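# Redraw the reference picture on the paper pad with markers

## Task

Using the markers, reproduce the reference image called 'drawing' on the paper pad. The image stands for the entire sheet, and its upper edge matches the pad's long side farthest from the robot. The scrap strip next to the pad is not checked.

## Robot and tools

Robot: two arms on a table. left_arm carries a left hand, right_arm a right hand (mirror images). Base poses in the scene frame: left_arm (-0.068, +0.516, 0) m, quat_wxyz (+1.000, 0, 0, -0.004); right_arm (-0.067, -0.354, 0) m, quat_wxyz (+1.000, 0, 0, 0). Scene frame: origin at table-top height midway between the nominal bases, +x out over the table, +z up, left_arm toward +y. Camera image sides do not match arm names. The reference images (including 'drawing') can be recalled with show_instructions.

Frames: hand positions, velocities and Hand targets are reported in each arm's own base frame; fixed cameras and the table use the scene frame; every commanded offset runs along the current Hand target's own axes. The hand point sits 0.15 m out from the wrist face and 0.05 m in front of the palm. Its +z runs along straight fingers, +y out of the palm, +x across the palm away from the thumb on the right hand and toward the thumb on the left. Straight fingertips extend 0.06-0.07 m past the point along +z and lie 0.06 m behind it along -y. A wrist bracket on the little-finger side can strike things; with fingers level the wrist can hang up to 0.11 m (palm down) below the point.

execute_actions(actions, cameras): actions is a list of actions; each action is up to 15 rows, one per 1/30 s step, and a short action repeats its last row. Each row is one flat list of 28 numbers in [-1, 1] covering both arms: left dx, dy, dz, rx, ry, rz, then left little, ring, middle, index, thumb_bend, thumb_turn, force_limit, speed, then the same 14 for the right arm. The six pose numbers are an offset, not a pose, measured from the Hand target at the start of that action (every row counts from that same start); 1.0 equals 0.6 m or 180 degrees, and rx, ry, rz form one rotation vector. Sending six zeros re-requests the current Hand target. Finger and thumb_bend: +1 straight, -1 curled. thumb_turn: +1 beside the palm, -1 opposite the fingers. force_limit maps -1..+1 to about 0..10 N (0..15 N for the two thumb motors). speed rises from nearly 0 at -1 to full at +0.48 and above; full travel takes 0.49 s. There is no 'keep' value: repeat the hand's last executed eight numbers, or before any were sent, its hand_measured plus hand_force_limit and hand_speed. A grip spans objects 0.035-0.065 m thick (handles down to 0.025 m) with the thumb turned in front; close at speed -0.94 or lower for a gentle grip. cameras: list of names, ["all"], or [] for none; default gives images only for an empty actions list.

move(target, speed, blend, stop_force, zero, blocking, cameras): target is one 28-number row as above, or up to 15 such rows; every row's offsets count from the Hand targets at the move's start, not from the previous row. speed: m/s path top speed, 0.002 to 3.6, default 0.25 (turns up to twice that in rad/s); one number or one per target. blend: corner rounding in m, one or per target, 0 means stop at each. stop_force: 3 to 120 N, shared by both arms; a path ends when push against its motion reaches it; use it slowly for touching the pen to paper, and leave it out when lifting off. zero (only with stop_force, default true) re-zeroes the force reference first. blocking=false returns after about 0.5 s (not allowed with stop_force). Paths last 0.5 to 10 s, do not avoid obstacles, and lag more when faster. The result adds a 'move:' line with the ending (done, off_target, moving, held, fault) and limits (paced = pose clipped, held = steps withheld); done means within 3 mm and 2 degrees.

wait(seconds 0-10, cameras) lets time pass. stop(cameras) brakes a running move. zoom_image(camera, region [x0, y0, x1, y1] pixels, at most 504 by 504) enlarges a part of the newest image of cam_high, cam_low, cam_above (896x504 each), cam_left_wrist or cam_right_wrist (616x616). zero_wrist_force(arm: left_arm or right_arm) tares that wrist sensor. finished_scene(scene, optional, 1) ends irrevocably.

Results: end_effector_position (m), end_effector_quat_wxyz, velocities (omitted when Joint velocities are 'within noise'), Hand target (your last commanded pose after clipping; the next offsets start there, and the hand often rests a bit short of it), hand_measured, hand_stopped_by (moving, target, force, stalled, fault), hand_load_n (N at fingertip, positive pushing open), Wrist force/torque in the end-effector axes plus a line with the peak since last shown, joint torques and motor temperatures (MOTOR HOT from 70 °C; brakes for 30-60 s at 85 °C).

Cautions: orientation is clipped per step to 32 degrees from the measured one. Arms are stiff, so aiming even slightly past a firm contact can fault; press markers lightly and slowly. Contact torque of 138 N m (shoulder, elbow) or 25.7 N m (wrists), or about 150 N on any part, stops that arm for 10 s. Keep arms apart; a clash or one hand squeezing the other's fingers can fail the task. Do not route a path near an arm's own base. Nothing may fall or be left off the table; avoid drops, slams and releasing moving items. Loose objects may get nudged occasionally.

Each tool is called in YAML: its name, and indented under it one key for each argument.

Reference images:

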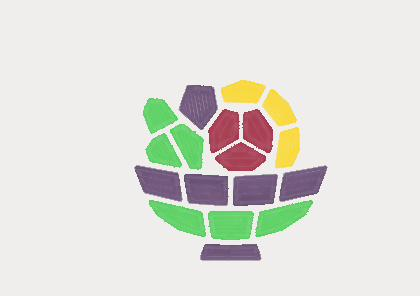

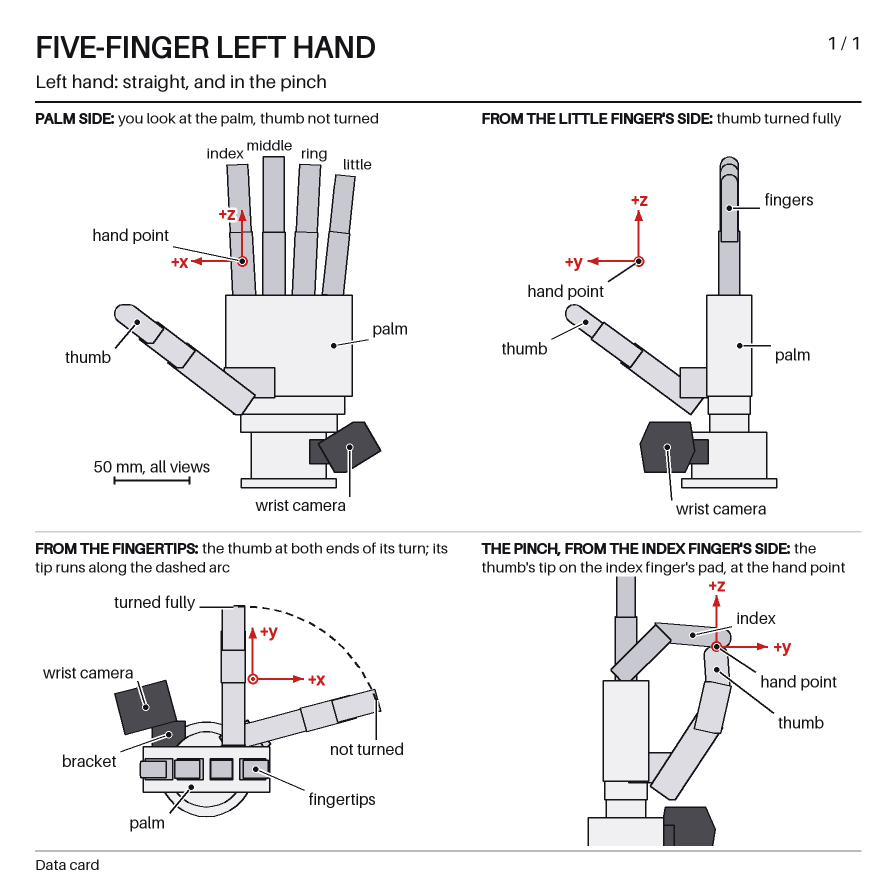

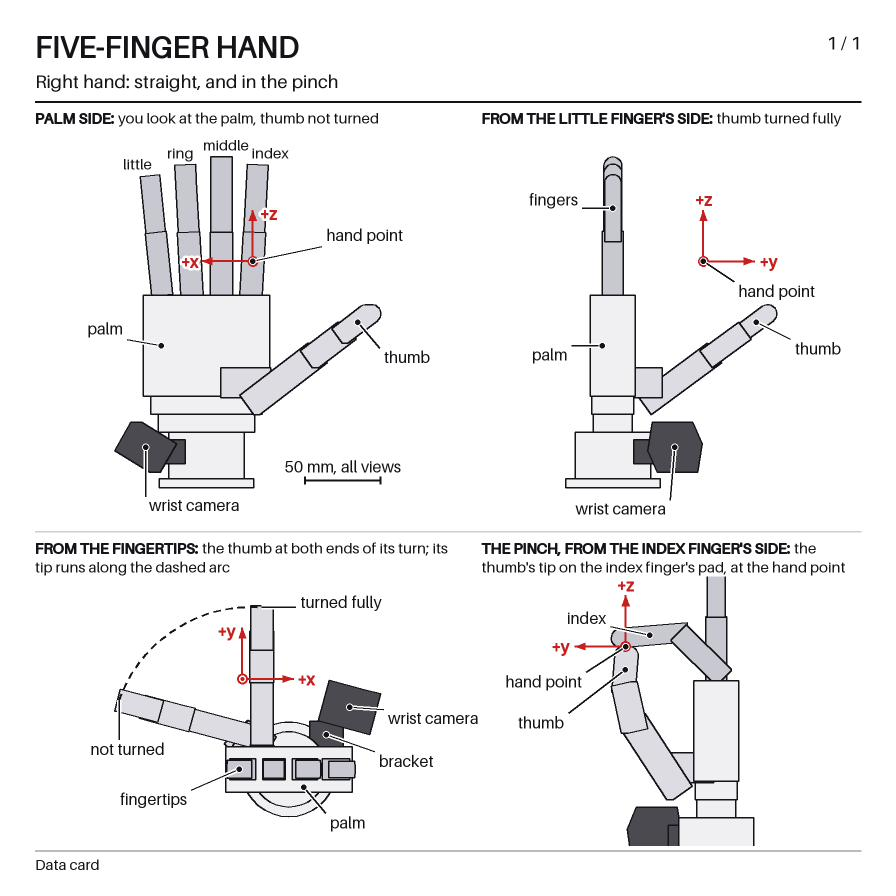

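## Session

execute_actions:
  actions: []

Scene clock: 0.00 s.
left_arm: end_effector_position=(+0.6700, -0.1382, +0.1460) hand_measured=(+1.000, +1.000, +1.000, +1.000, +1.000, +1.000) hand_load_n=(+0.0, +0.0, +0.0, +0.0, +0.0, +0.0) hand_stopped_by=(target, target, target, target, target, target) hand_force_limit=0.00 hand_speed=-0.80 end_effector_quat_wxyz=(-0.013, +0.936, -0.132, +0.326) | right_arm: end_effector_position=(+0.0099, +0.3049, +0.1258) hand_measured=(+1.000, +1.000, +1.000, +1.000, +1.000, +1.000) hand_load_n=(+0.0, +0.0, +0.0, +0.0, +0.0, -0.5) hand_stopped_by=(target, target, target, target, target, target) hand_force_limit=0.00 hand_speed=-0.80 end_effector_quat_wxyz=(+0.003, +0.862, -0.507, +0.001)
Joint positions: left_arm=[3.295 -2.08 -1.433 2.59 -1.415 1.951] | right_arm=[0.893 -1.437 1.997 1.016 1.575 -2.756]
Joint velocities: within noise
Joint torques (N m): no reading
Motor temperatures (°C): left_arm=[27 28 33 33 36 36] | right_arm=[35 32 32 41 38 35]
Wrist force (N): no reading
Wrist torque (N m): no reading
Wrist force, peak (N): no reading
Hand target: left_arm +0.6700, -0.1382, +0.1460; -0.013, +0.936, -0.132, +0.326 | right_arm +0.0099, +0.3049, +0.1258; +0.003, +0.862, -0.507, +0.001

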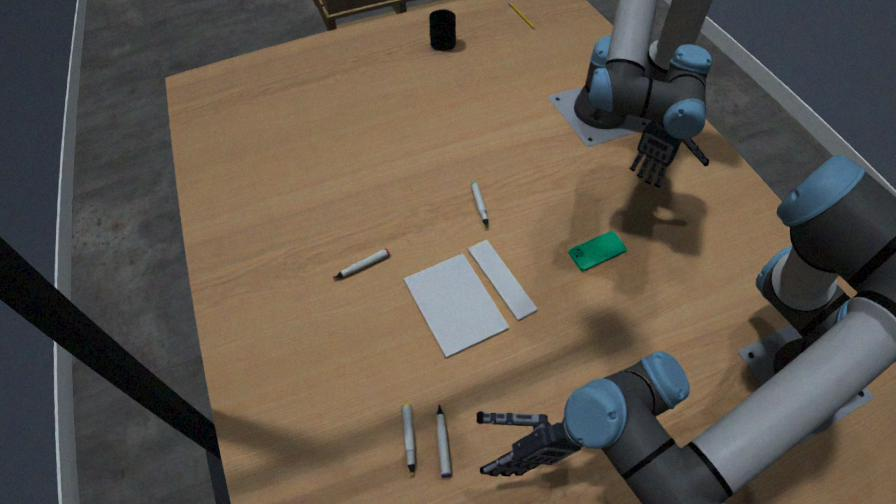

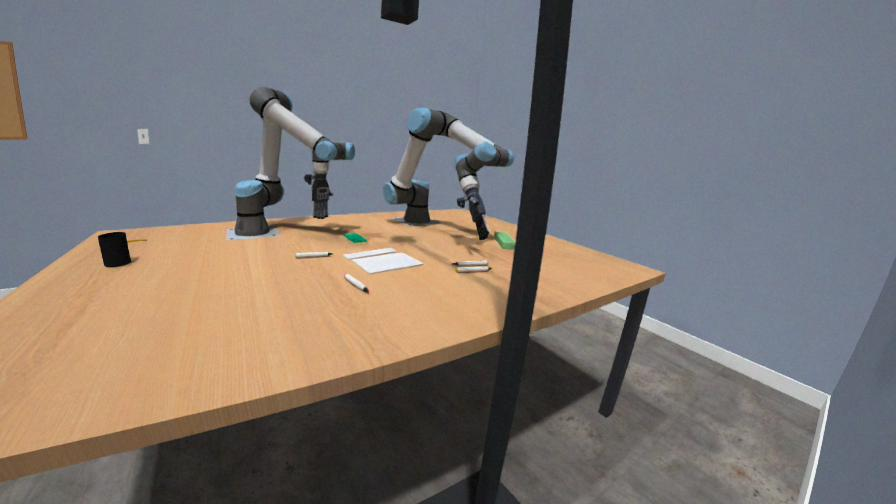

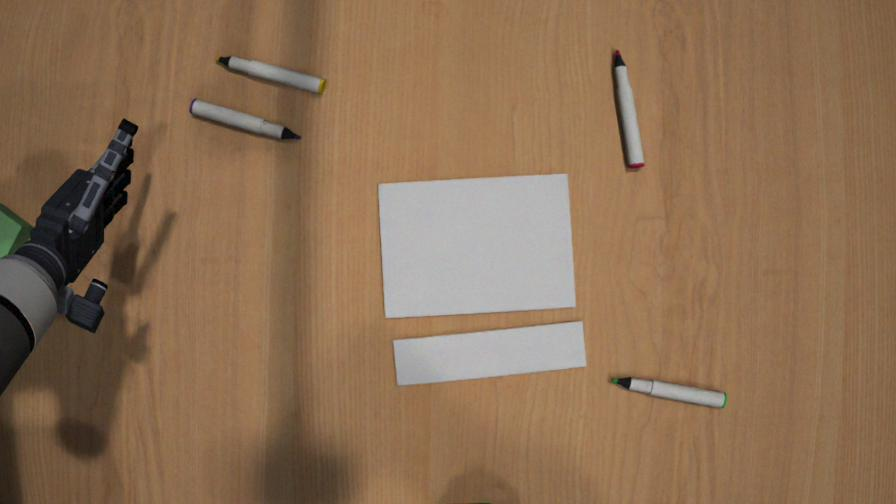

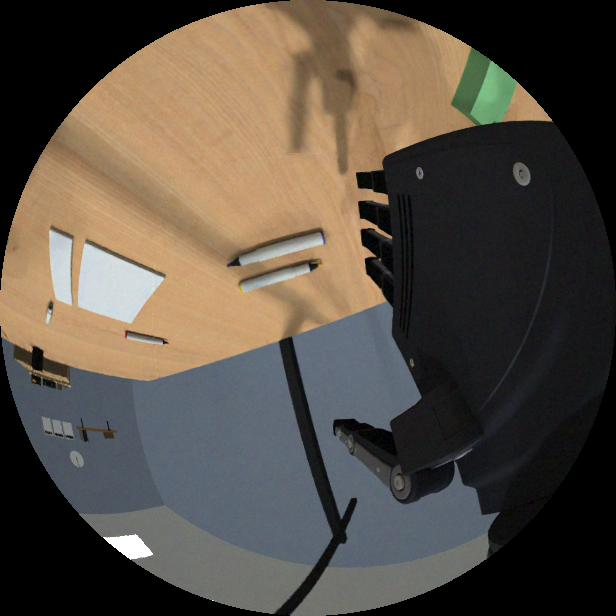

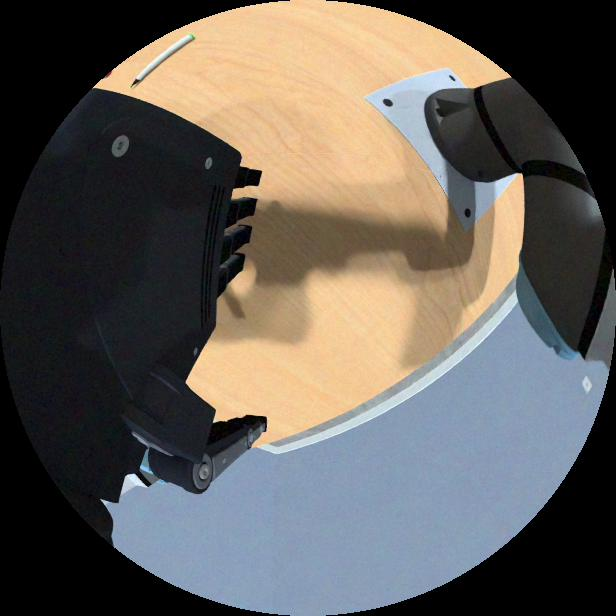

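zoom_image:
  camera: "cam_above"
  region: [350, 150, 650, 400]

zoom_image:
  camera: "cam_above"
  region: [150, 30, 350, 160]

zoom_image:
  camera: "cam_above"
  region: [560, 30, 760, 180]

zoom_image:
  camera: "cam_above"
  region: [590, 340, 750, 440]

show_instructions:

Scaled by 1.680.

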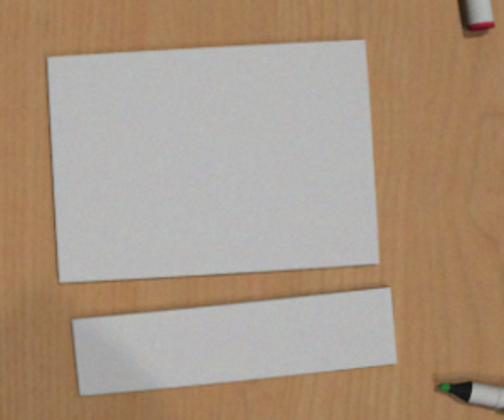

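Scaled by 2.520.

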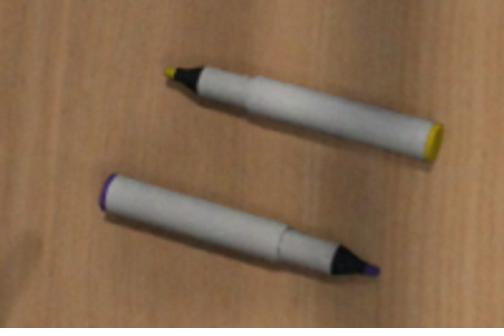

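Scaled by 2.520.

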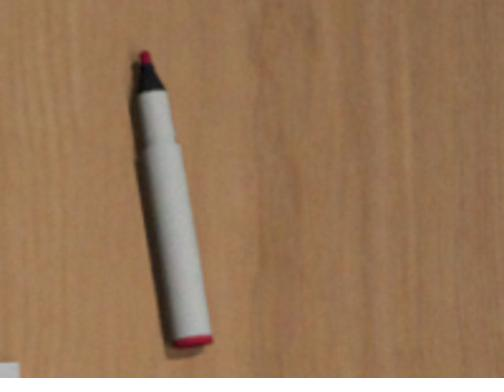

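Scaled by 3.150.

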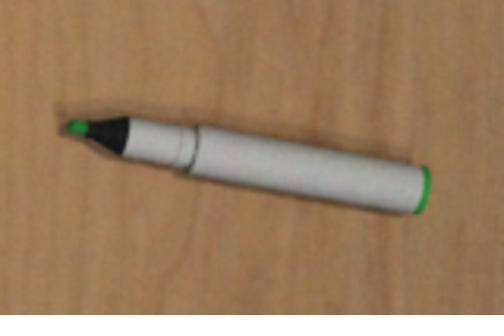

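Reference images for this scene: drawing, FIVE-FINGER LEFT HAND page 1, FIVE-FINGER HAND page 1.

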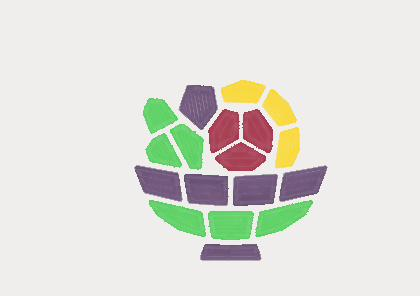

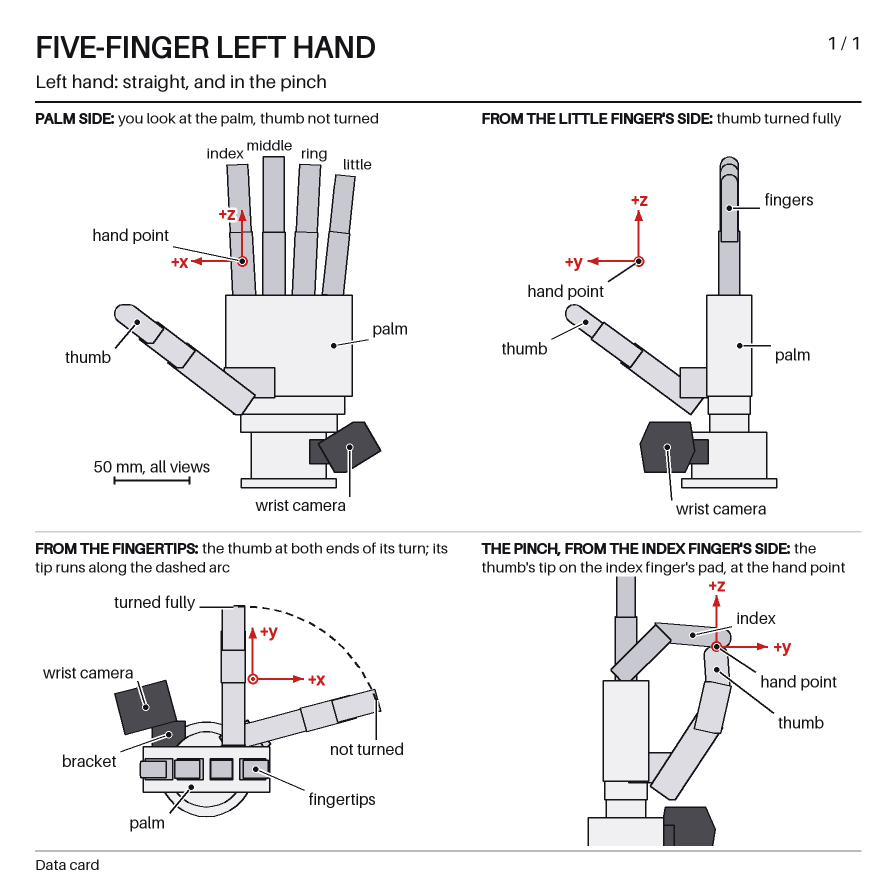

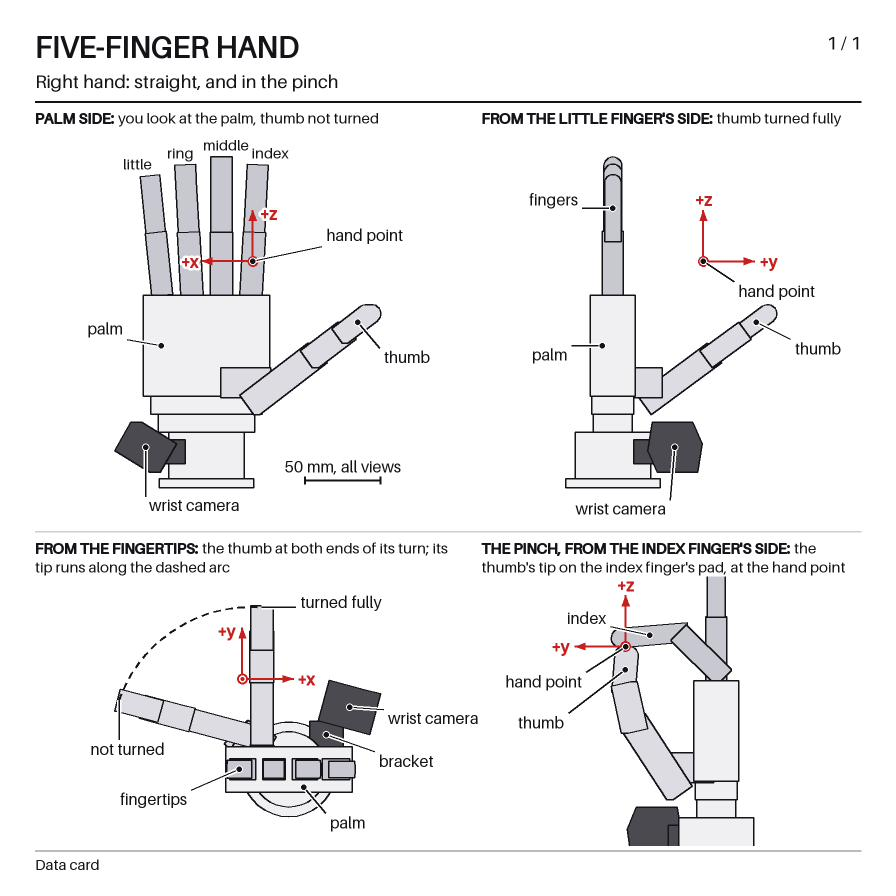

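move:
  target: [0,0,0,0,0,0,1,1,1,1,1,1,0,-0.8,0.2,-0.35,-0.1,0,0,0,1,1,1,1,1,1,0,-0.8]
  cameras: ["all"]

Scene clock: 16.90 s.
left_arm: end_effector_position=(+0.6700, -0.1382, +0.1460) hand_measured=(+1.000, +1.000, +1.000, +1.000, +1.000, +1.000) hand_load_n=(+0.0, +0.0, +0.0, +0.0, -0.5, +0.0) hand_stopped_by=(target, target, target, target, target, target) hand_force_limit=0.00 hand_speed=-0.80 end_effector_quat_wxyz=(-0.013, +0.936, -0.132, +0.326) | right_arm: end_effector_position=(+0.2517, +0.3025, +0.1857) hand_measured=(+1.000, +1.000, +1.000, +1.000, +1.000, +1.000) hand_load_n=(+0.0, +0.0, +0.0, +0.0, +0.0, -0.5) hand_stopped_by=(target, target, target, target, target, target) hand_force_limit=0.00 hand_speed=-0.80 end_effector_quat_wxyz=(+0.003, +0.862, -0.507, +0.001)
Joint positions: left_arm=[3.295 -2.08 -1.433 2.59 -1.415 1.951] | right_arm=[0.459 -1.21 1.534 1.251 1.576 -3.19]
Joint torques (N m): left_arm=[0.65 37.68 19.18 -1.26 0.36 0.22] | right_arm=[-11.09 -24.96 -31.12 5.12 -2.45 -2.19]
Wrist force (N): left_arm=[-0.1 0.0 0.2] | right_arm=[-0.5 0.4 0.0]
Wrist torque (N m): left_arm=[-0.01 0.03 -0.01] | right_arm=[0.07 0.05 -0.01]
Wrist force, peak (N): left_arm=[0.0 0.0 0.3] | right_arm=[-0.8 0.8 0.2]
Hand target: left_arm +0.6700, -0.1382, +0.1460; -0.013, +0.936, -0.132, +0.326 | right_arm +0.2518, +0.3025, +0.1857; +0.003, +0.862, -0.507, +0.001
Off the commanded pose: left_arm 0.000 m, 0 deg | right_arm 0.000 m, 0 deg.
move: done

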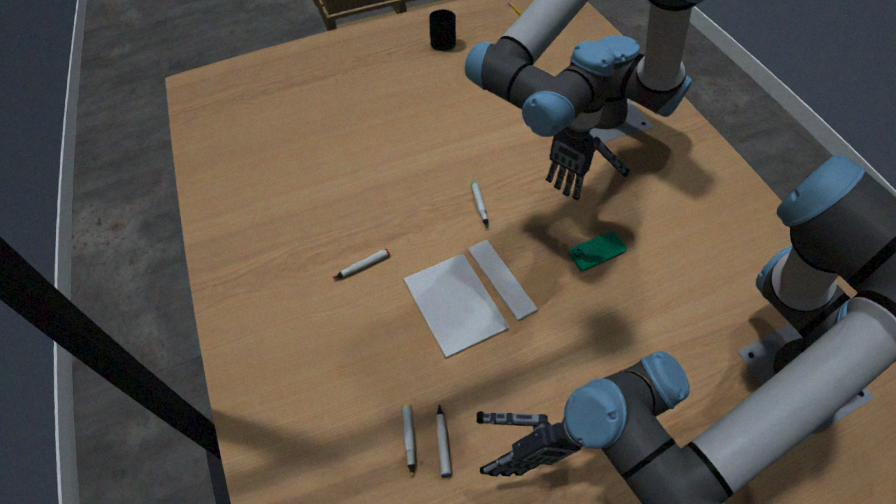

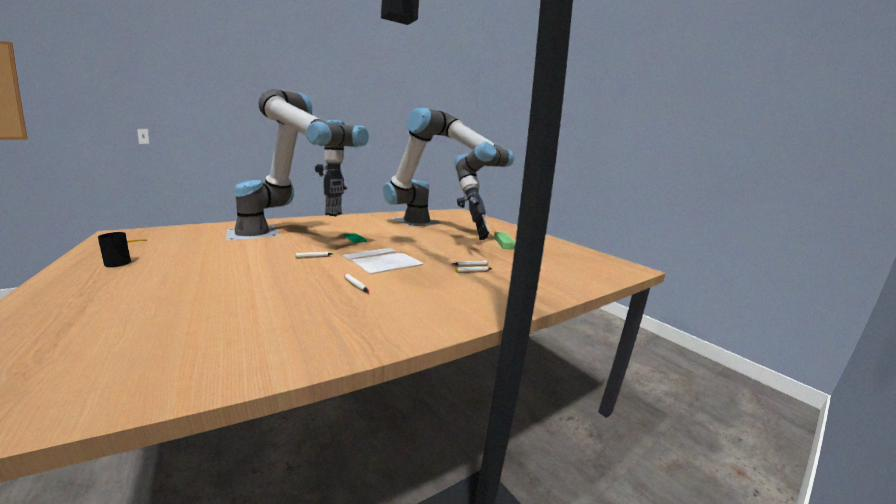

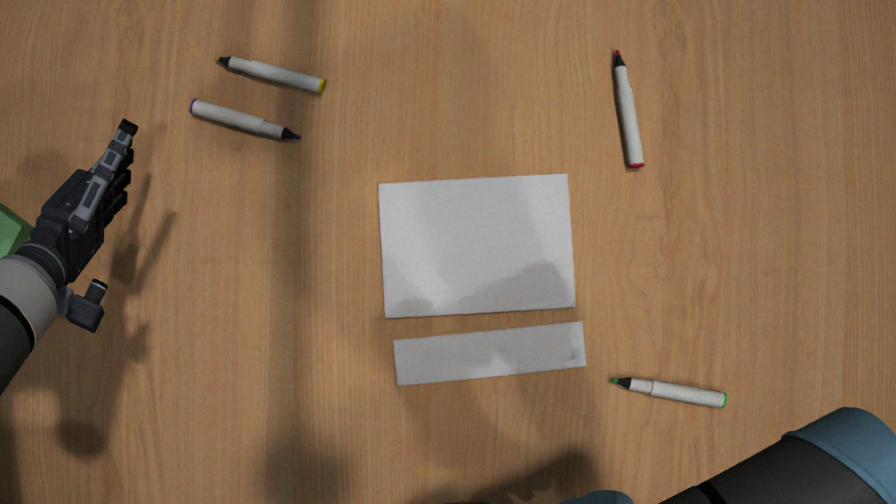

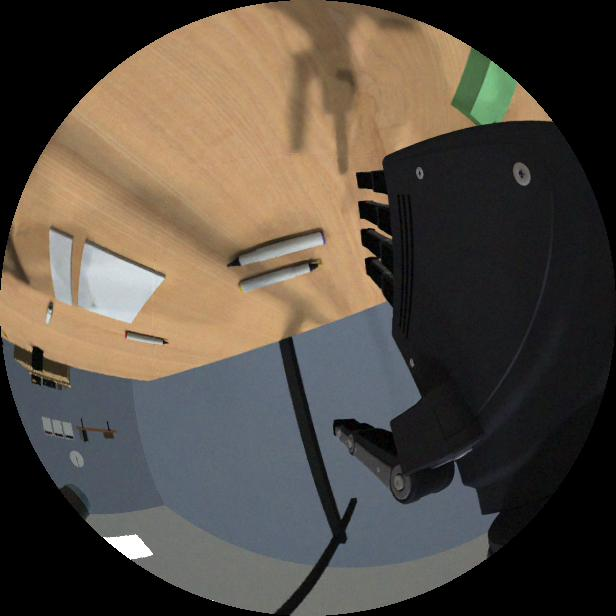

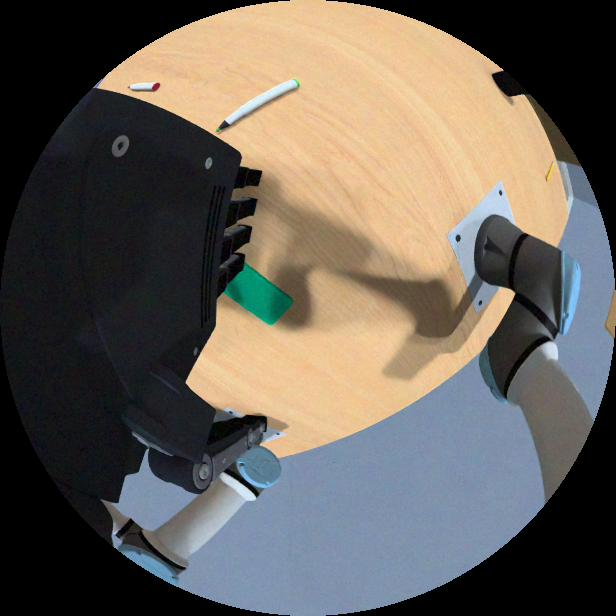

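move:
  target: [0,0,0,0,0,0,1,1,1,1,1,1,0,-0.8,0.382,-0.0355,0,0.24,0.0848,0.2047,0.4,0.4,0.4,0.4,1,-1,0,0.4]
  cameras: ["cam_high","cam_above","cam_right_wrist"]

Scene clock: 23.60 s.
left_arm: end_effector_position=(+0.6700, -0.1382, +0.1460) hand_measured=(+1.000, +1.000, +1.000, +1.000, +1.000, +1.000) hand_load_n=(-0.5, +0.0, +0.0, +0.0, +0.0, +0.0) hand_stopped_by=(target, target, target, target, target, target) hand_force_limit=0.00 hand_speed=-0.80 end_effector_quat_wxyz=(-0.013, +0.936, -0.132, +0.326) | right_arm: end_effector_position=(+0.3817, +0.1126, +0.1869) hand_measured=(+0.400, +0.400, +0.400, +0.400, +1.000, -1.000) hand_load_n=(+0.0, +0.0, +0.0, +0.0, -0.5, +0.0) hand_stopped_by=(target, target, target, target, target, target) hand_force_limit=0.00 hand_speed=0.40 end_effector_quat_wxyz=(+0.244, -0.596, +0.706, -0.295)
Joint positions: left_arm=[3.295 -2.08 -1.433 2.59 -1.415 1.951] | right_arm=[-0.112 -1.753 2.02 0.52 1.618 -3.105]
Joint torques (N m): left_arm=[0.92 36.21 17.75 -1.17 0.75 0.22] | right_arm=[-9.81 -17.8 -9.72 -1.6 -2.29 1.62]
Wrist force (N): left_arm=[-0.1 -0.1 0.0] | right_arm=[-0.5 1.7 -0.3]
Wrist torque (N m): left_arm=[-0.02 0.02 -0.01] | right_arm=[0.28 0.10 0.04]
Wrist force, peak (N): left_arm=[-0.2 -0.1 0.3] | right_arm=[-0.7 1.6 -0.4]
Hand target: left_arm +0.6700, -0.1382, +0.1460; -0.013, +0.936, -0.132, +0.326 | right_arm +0.3817, +0.1125, +0.1869; +0.244, -0.596, +0.706, -0.295
Off the commanded pose: left_arm 0.000 m, 0 deg | right_arm 0.000 m, 0 deg.
move: done
Images, in order (width x height): cam_high 896x504, cam_above 896x504, cam_right_wrist 616x616.

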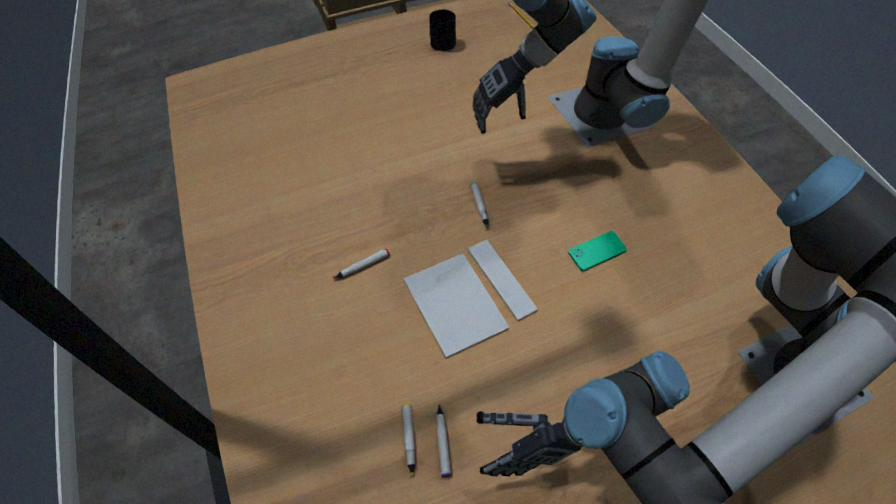

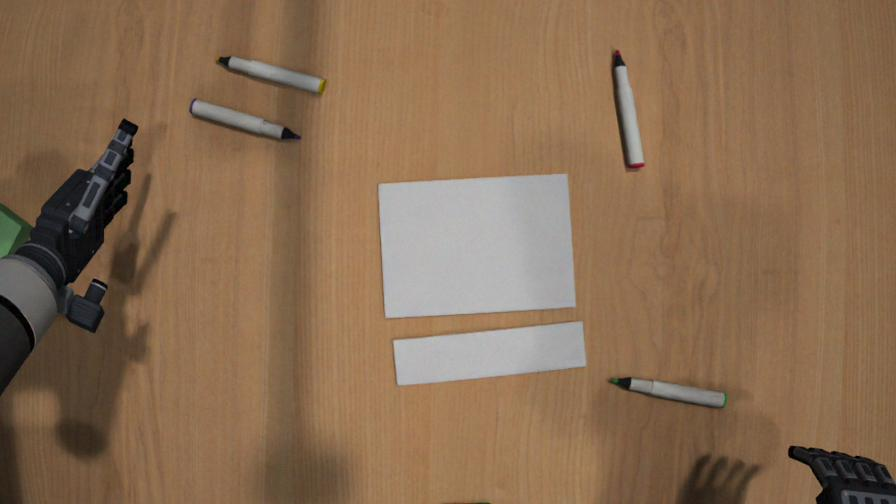

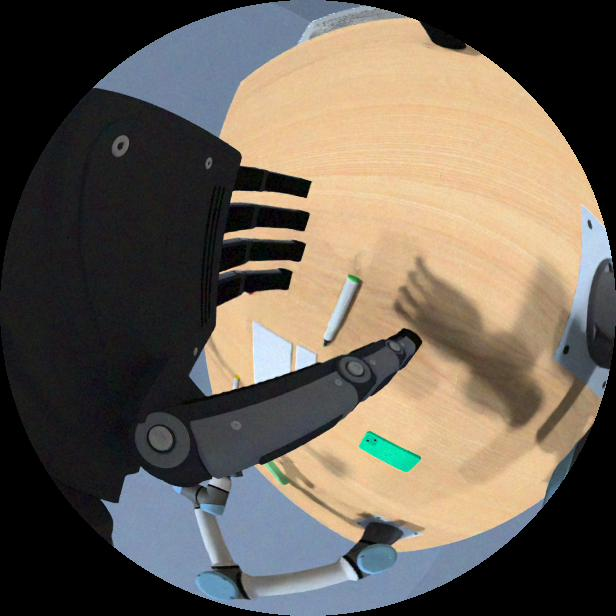

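move:
  target: [0,0,0,0,0,0,1,1,1,1,1,1,0,-0.8,-0.197,-0.0133,0.1808,0,0,0,0.4,0.4,0.4,0.4,1,-1,0,0.4]
  cameras: ["cam_high","cam_above","cam_right_wrist"]

Scene clock: 27.57 s.
left_arm: end_effector_position=(+0.6700, -0.1382, +0.1460) hand_measured=(+1.000, +1.000, +1.000, +1.000, +1.000, +1.000) hand_load_n=(+0.0, +0.0, +0.0, +0.0, +0.0, +0.0) hand_stopped_by=(target, target, target, target, target, target) hand_force_limit=0.00 hand_speed=-0.80 end_effector_quat_wxyz=(-0.013, +0.936, -0.132, +0.326) | right_arm: end_effector_position=(+0.4829, +0.2143, +0.1151) hand_measured=(+0.400, +0.400, +0.400, +0.400, +1.000, -1.000) hand_load_n=(+0.0, +0.0, +0.0, +0.0, +0.0, +0.0) hand_stopped_by=(target, target, target, target, target, target) hand_force_limit=0.00 hand_speed=0.40 end_effector_quat_wxyz=(+0.244, -0.596, +0.706, -0.295)
Joint positions: left_arm=[3.295 -2.08 -1.433 2.59 -1.415 1.951] | right_arm=[0.206 -1.329 1.785 0.367 1.839 -2.873]
Joint torques (N m): left_arm=[1.33 36.8 17.62 -1.08 0.53 0.08] | right_arm=[11.72 -20.37 -31.7 3.38 2.49 1.68]
Wrist force (N): left_arm=[0.1 0.0 0.0] | right_arm=[-0.7 1.8 -0.3]
Wrist torque (N m): left_arm=[0.00 -0.01 0.00] | right_arm=[0.30 0.10 0.01]
Wrist force, peak (N): left_arm=[-0.1 0.0 0.3] | right_arm=[-1.5 1.8 0.6]
Hand target: left_arm +0.6700, -0.1382, +0.1460; -0.013, +0.936, -0.132, +0.326 | right_arm +0.4830, +0.2144, +0.1150; +0.244, -0.596, +0.706, -0.295
Off the commanded pose: left_arm 0.000 m, 0 deg | right_arm 0.000 m, 0 deg.
move: done
Images, in order (width x height): cam_high 896x504, cam_above 896x504, cam_right_wrist 616x616.

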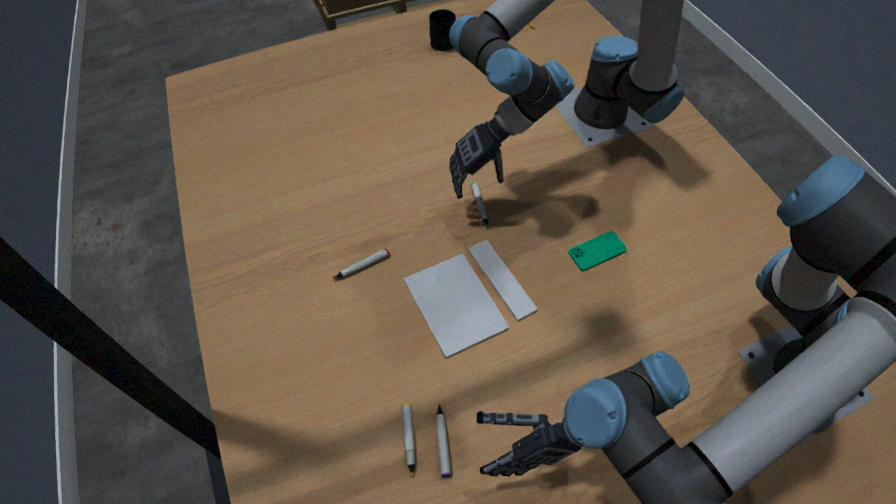

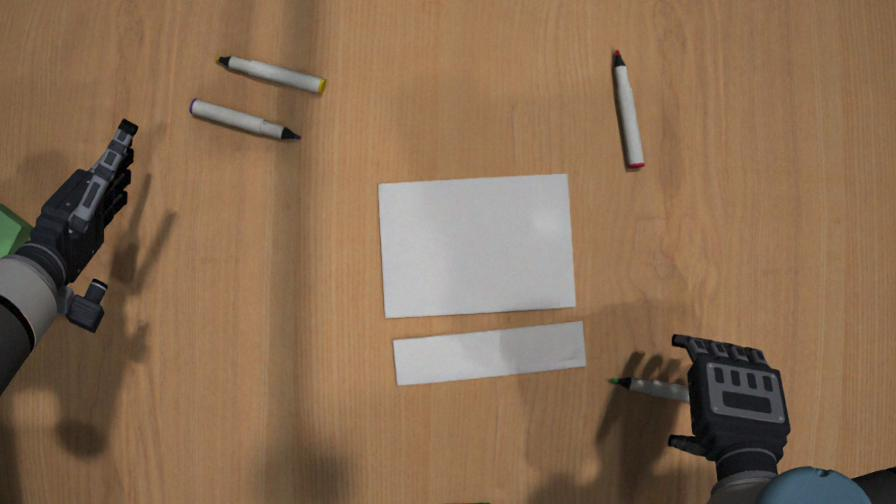

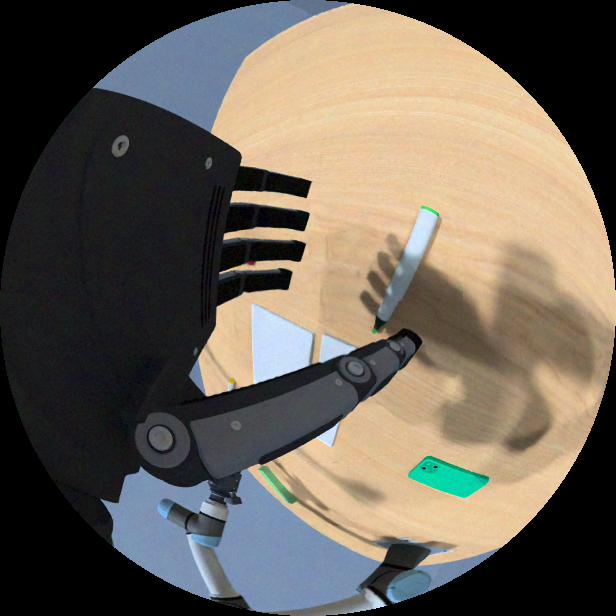

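move:
  target: [0,0,0,0,0,0,1,1,1,1,1,1,0,-0.8,-0.0017,0.0595,0.0818,0,0,0,0.4,0.4,0.4,0.4,1,-1,0,0.4]
  cameras: ["cam_low","cam_above","cam_right_wrist"]

zoom_image:
  camera: "cam_above"
  region: [590, 310, 790, 460]

zoom_image:
  camera: "cam_right_wrist"
  region: [200, 130, 500, 430]

Scene clock: 30.43 s.
left_arm: end_effector_position=(+0.6700, -0.1382, +0.1460) hand_measured=(+1.000, +1.000, +1.000, +1.000, +1.000, +1.000) hand_load_n=(+0.0, +0.0, +0.0, +0.0, +0.0, +0.0) hand_stopped_by=(target, target, target, target, target, target) hand_force_limit=0.00 hand_speed=-0.80 end_effector_quat_wxyz=(-0.013, +0.936, -0.132, +0.326) | right_arm: end_effector_position=(+0.4924, +0.2134, +0.0552) hand_measured=(+0.400, +0.400, +0.400, +0.400, +1.000, -1.000) hand_load_n=(+0.0, +0.0, +0.0, +0.0, +0.0, +0.0) hand_stopped_by=(target, target, target, target, target, target) hand_force_limit=0.00 hand_speed=0.40 end_effector_quat_wxyz=(+0.244, -0.596, +0.706, -0.295)
Joint positions: left_arm=[3.295 -2.08 -1.433 2.59 -1.415 1.951] | right_arm=[0.199 -1.239 1.84 0.221 1.834 -2.878]
Joint torques (N m): left_arm=[0.42 36.67 18.75 -1.33 0.67 0.2] | right_arm=[-10.58 -23.45 -6.75 -1.51 -2.07 -2.13]
Wrist force (N): left_arm=[0.0 0.1 0.1] | right_arm=[-0.7 1.6 -0.2]
Wrist torque (N m): left_arm=[0.01 0.00 -0.01] | right_arm=[0.26 0.09 0.12]
Wrist force, peak (N): left_arm=[0.1 0.2 0.3] | right_arm=[-0.7 2.0 0.2]
Hand target: left_arm +0.6700, -0.1382, +0.1460; -0.013, +0.936, -0.132, +0.326 | right_arm +0.4924, +0.2134, +0.0551; +0.244, -0.596, +0.706, -0.295
Off the commanded pose: left_arm 0.000 m, 0 deg | right_arm 0.000 m, 0 deg.
move: done
Images, in order (width x height): cam_low 896x504, cam_above 896x504, cam_right_wrist 616x616.

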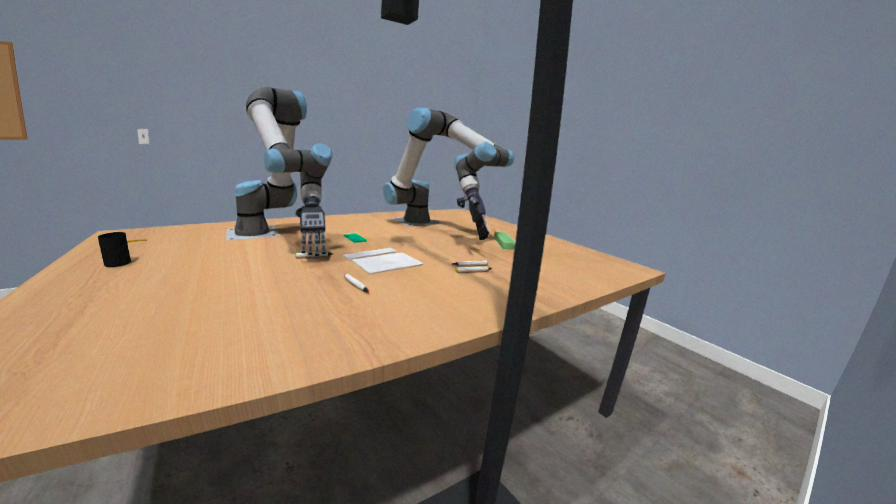

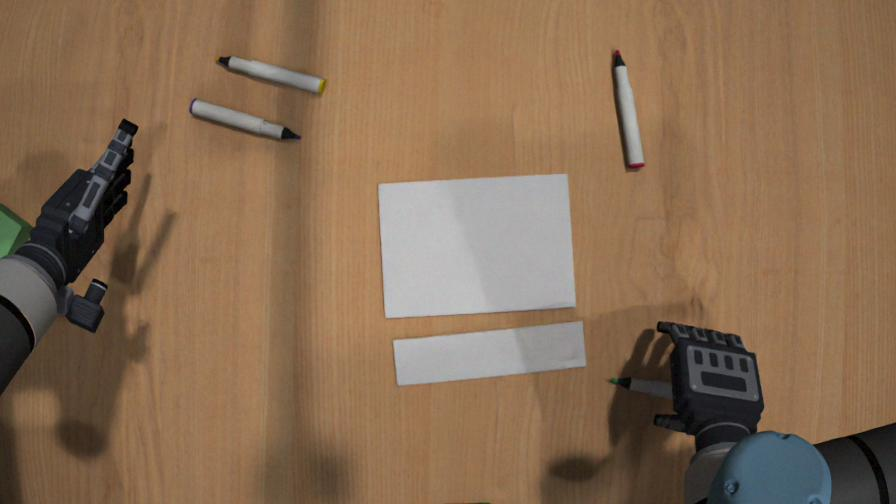

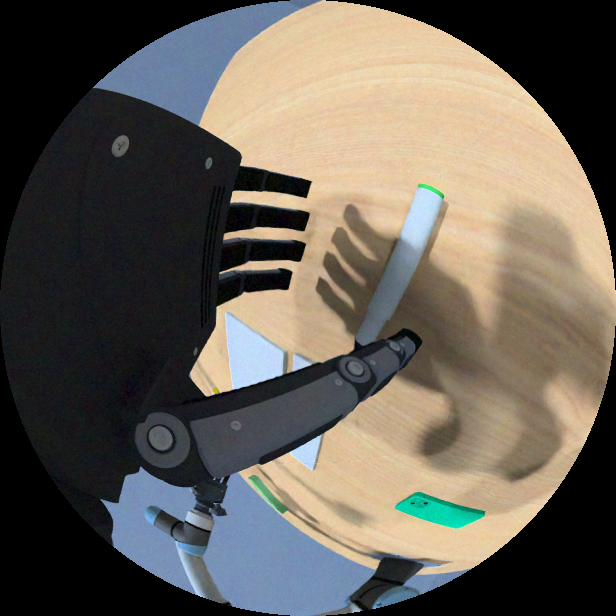

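Scaled by 2.520.

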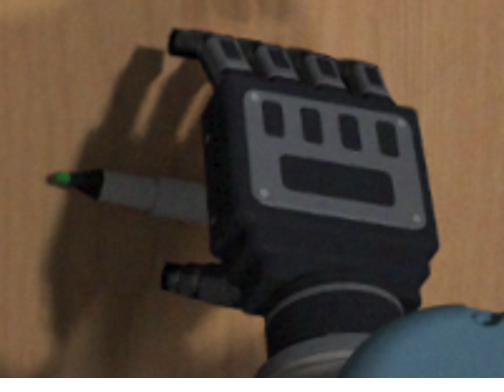

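Scaled by 1.680 from the camera's 616x616 image, which has a finer 880x880 frame.

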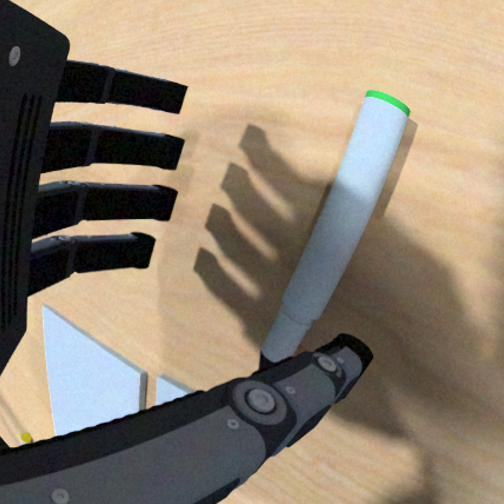

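move:
  target: [0,0,0,0,0,0,1,1,1,1,1,1,0,-0.8,0.0108,0.041,0.014,0.0556,0,0,0.2,0.2,0.2,0.2,0.8,-1,0,0.4]
  cameras: ["cam_low","cam_above","cam_right_wrist"]

zoom_image:
  camera: "cam_above"
  region: [590, 310, 790, 460]

zoom_image:
  camera: "cam_right_wrist"
  region: [200, 130, 500, 430]

zoom_image:
  camera: "cam_low"
  region: [260, 200, 380, 280]

Scene clock: 37.17 s.
left_arm: end_effector_position=(+0.6700, -0.1382, +0.1460) hand_measured=(+1.000, +1.000, +1.000, +1.000, +1.000, +1.000) hand_load_n=(+0.0, +0.0, +0.0, +0.0, -0.5, +0.0) hand_stopped_by=(target, target, target, target, target, target) hand_force_limit=0.00 hand_speed=-0.80 end_effector_quat_wxyz=(-0.013, +0.936, -0.132, +0.326) | right_arm: end_effector_position=(+0.4800, +0.2088, +0.0318) hand_measured=(+0.200, +0.200, +0.200, +0.200, +0.800, -1.000) hand_load_n=(+0.0, +0.0, +0.0, +0.0, +0.0, +0.0) hand_stopped_by=(target, target, target, target, target, target) hand_force_limit=0.00 hand_speed=0.40 end_effector_quat_wxyz=(+0.295, -0.572, +0.678, -0.355) end_effector_velocity=(+0.002, +0.000, +0.001) end_effector_angular_velocity=(+0.001, -0.007, -0.001)
Joint positions: left_arm=[3.295 -2.08 -1.433 2.59 -1.415 1.951] | right_arm=[0.23 -1.287 2.033 -0.095 1.901 -2.908]
Joint velocities: left_arm=[within noise] | right_arm=[-0.001 -0.001 -0.001 -0.006 0 -0.001]
Joint torques (N m): left_arm=[0.99 37.65 18.2 -1.16 0.87 0.02] | right_arm=[10.29 -32.24 -4.57 -1.78 2.31 -2.11]
Wrist force (N): left_arm=[0.1 0.1 0.1] | right_arm=[-1.0 1.9 -0.6]
Wrist torque (N m): left_arm=[0.01 -0.02 0.00] | right_arm=[0.31 0.15 0.12]
Wrist force, peak (N): left_arm=[0.0 0.2 0.3] | right_arm=[-0.6 2.2 -0.6]
Hand target: left_arm +0.6700, -0.1382, +0.1460; -0.013, +0.936, -0.132, +0.326 | right_arm +0.4800, +0.2088, +0.0318; +0.295, -0.572, +0.678, -0.355
Off the commanded pose: left_arm 0.000 m, 0 deg | right_arm 0.000 m, 0 deg.
move: done
Images, in order (width x height): cam_low 896x504, cam_above 896x504, cam_right_wrist 616x616.

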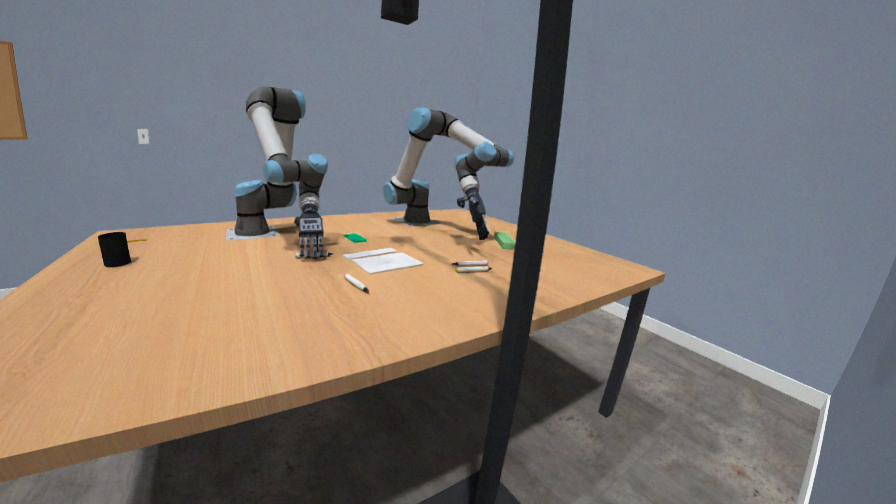

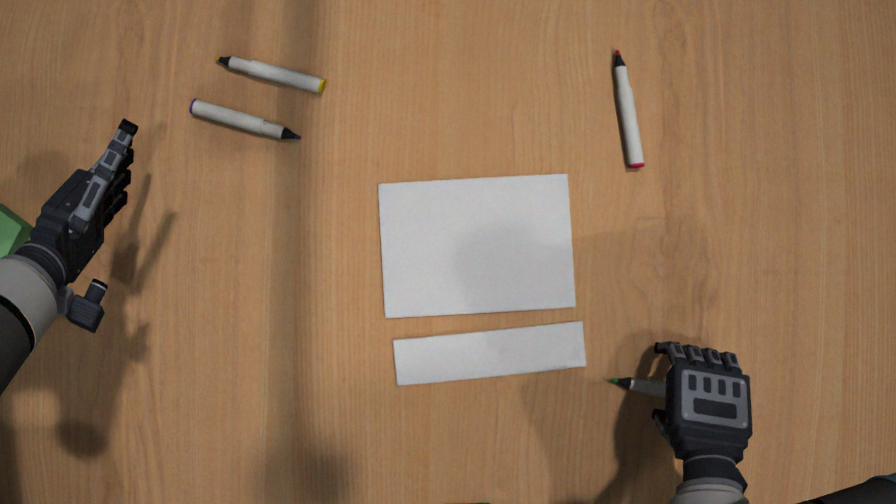

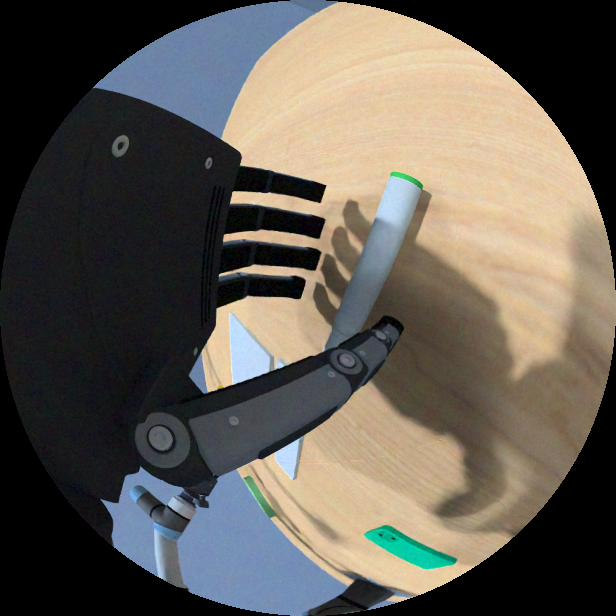

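Scaled by 2.520.

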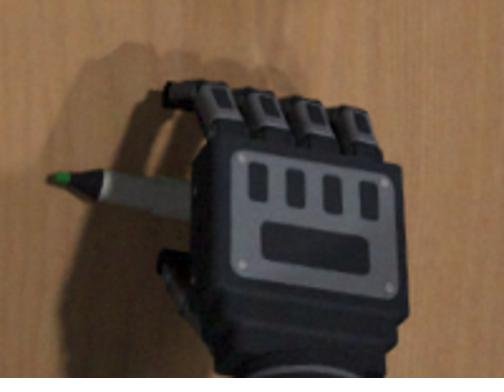

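Scaled by 1.680 from the camera's 616x616 image, which has a finer 880x880 frame.

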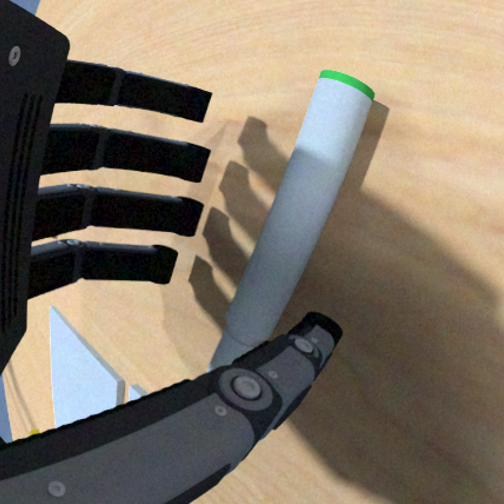

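Scaled by 4.200.

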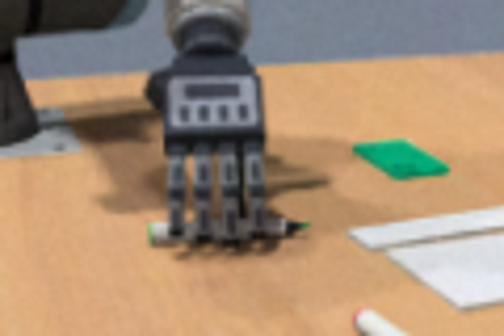

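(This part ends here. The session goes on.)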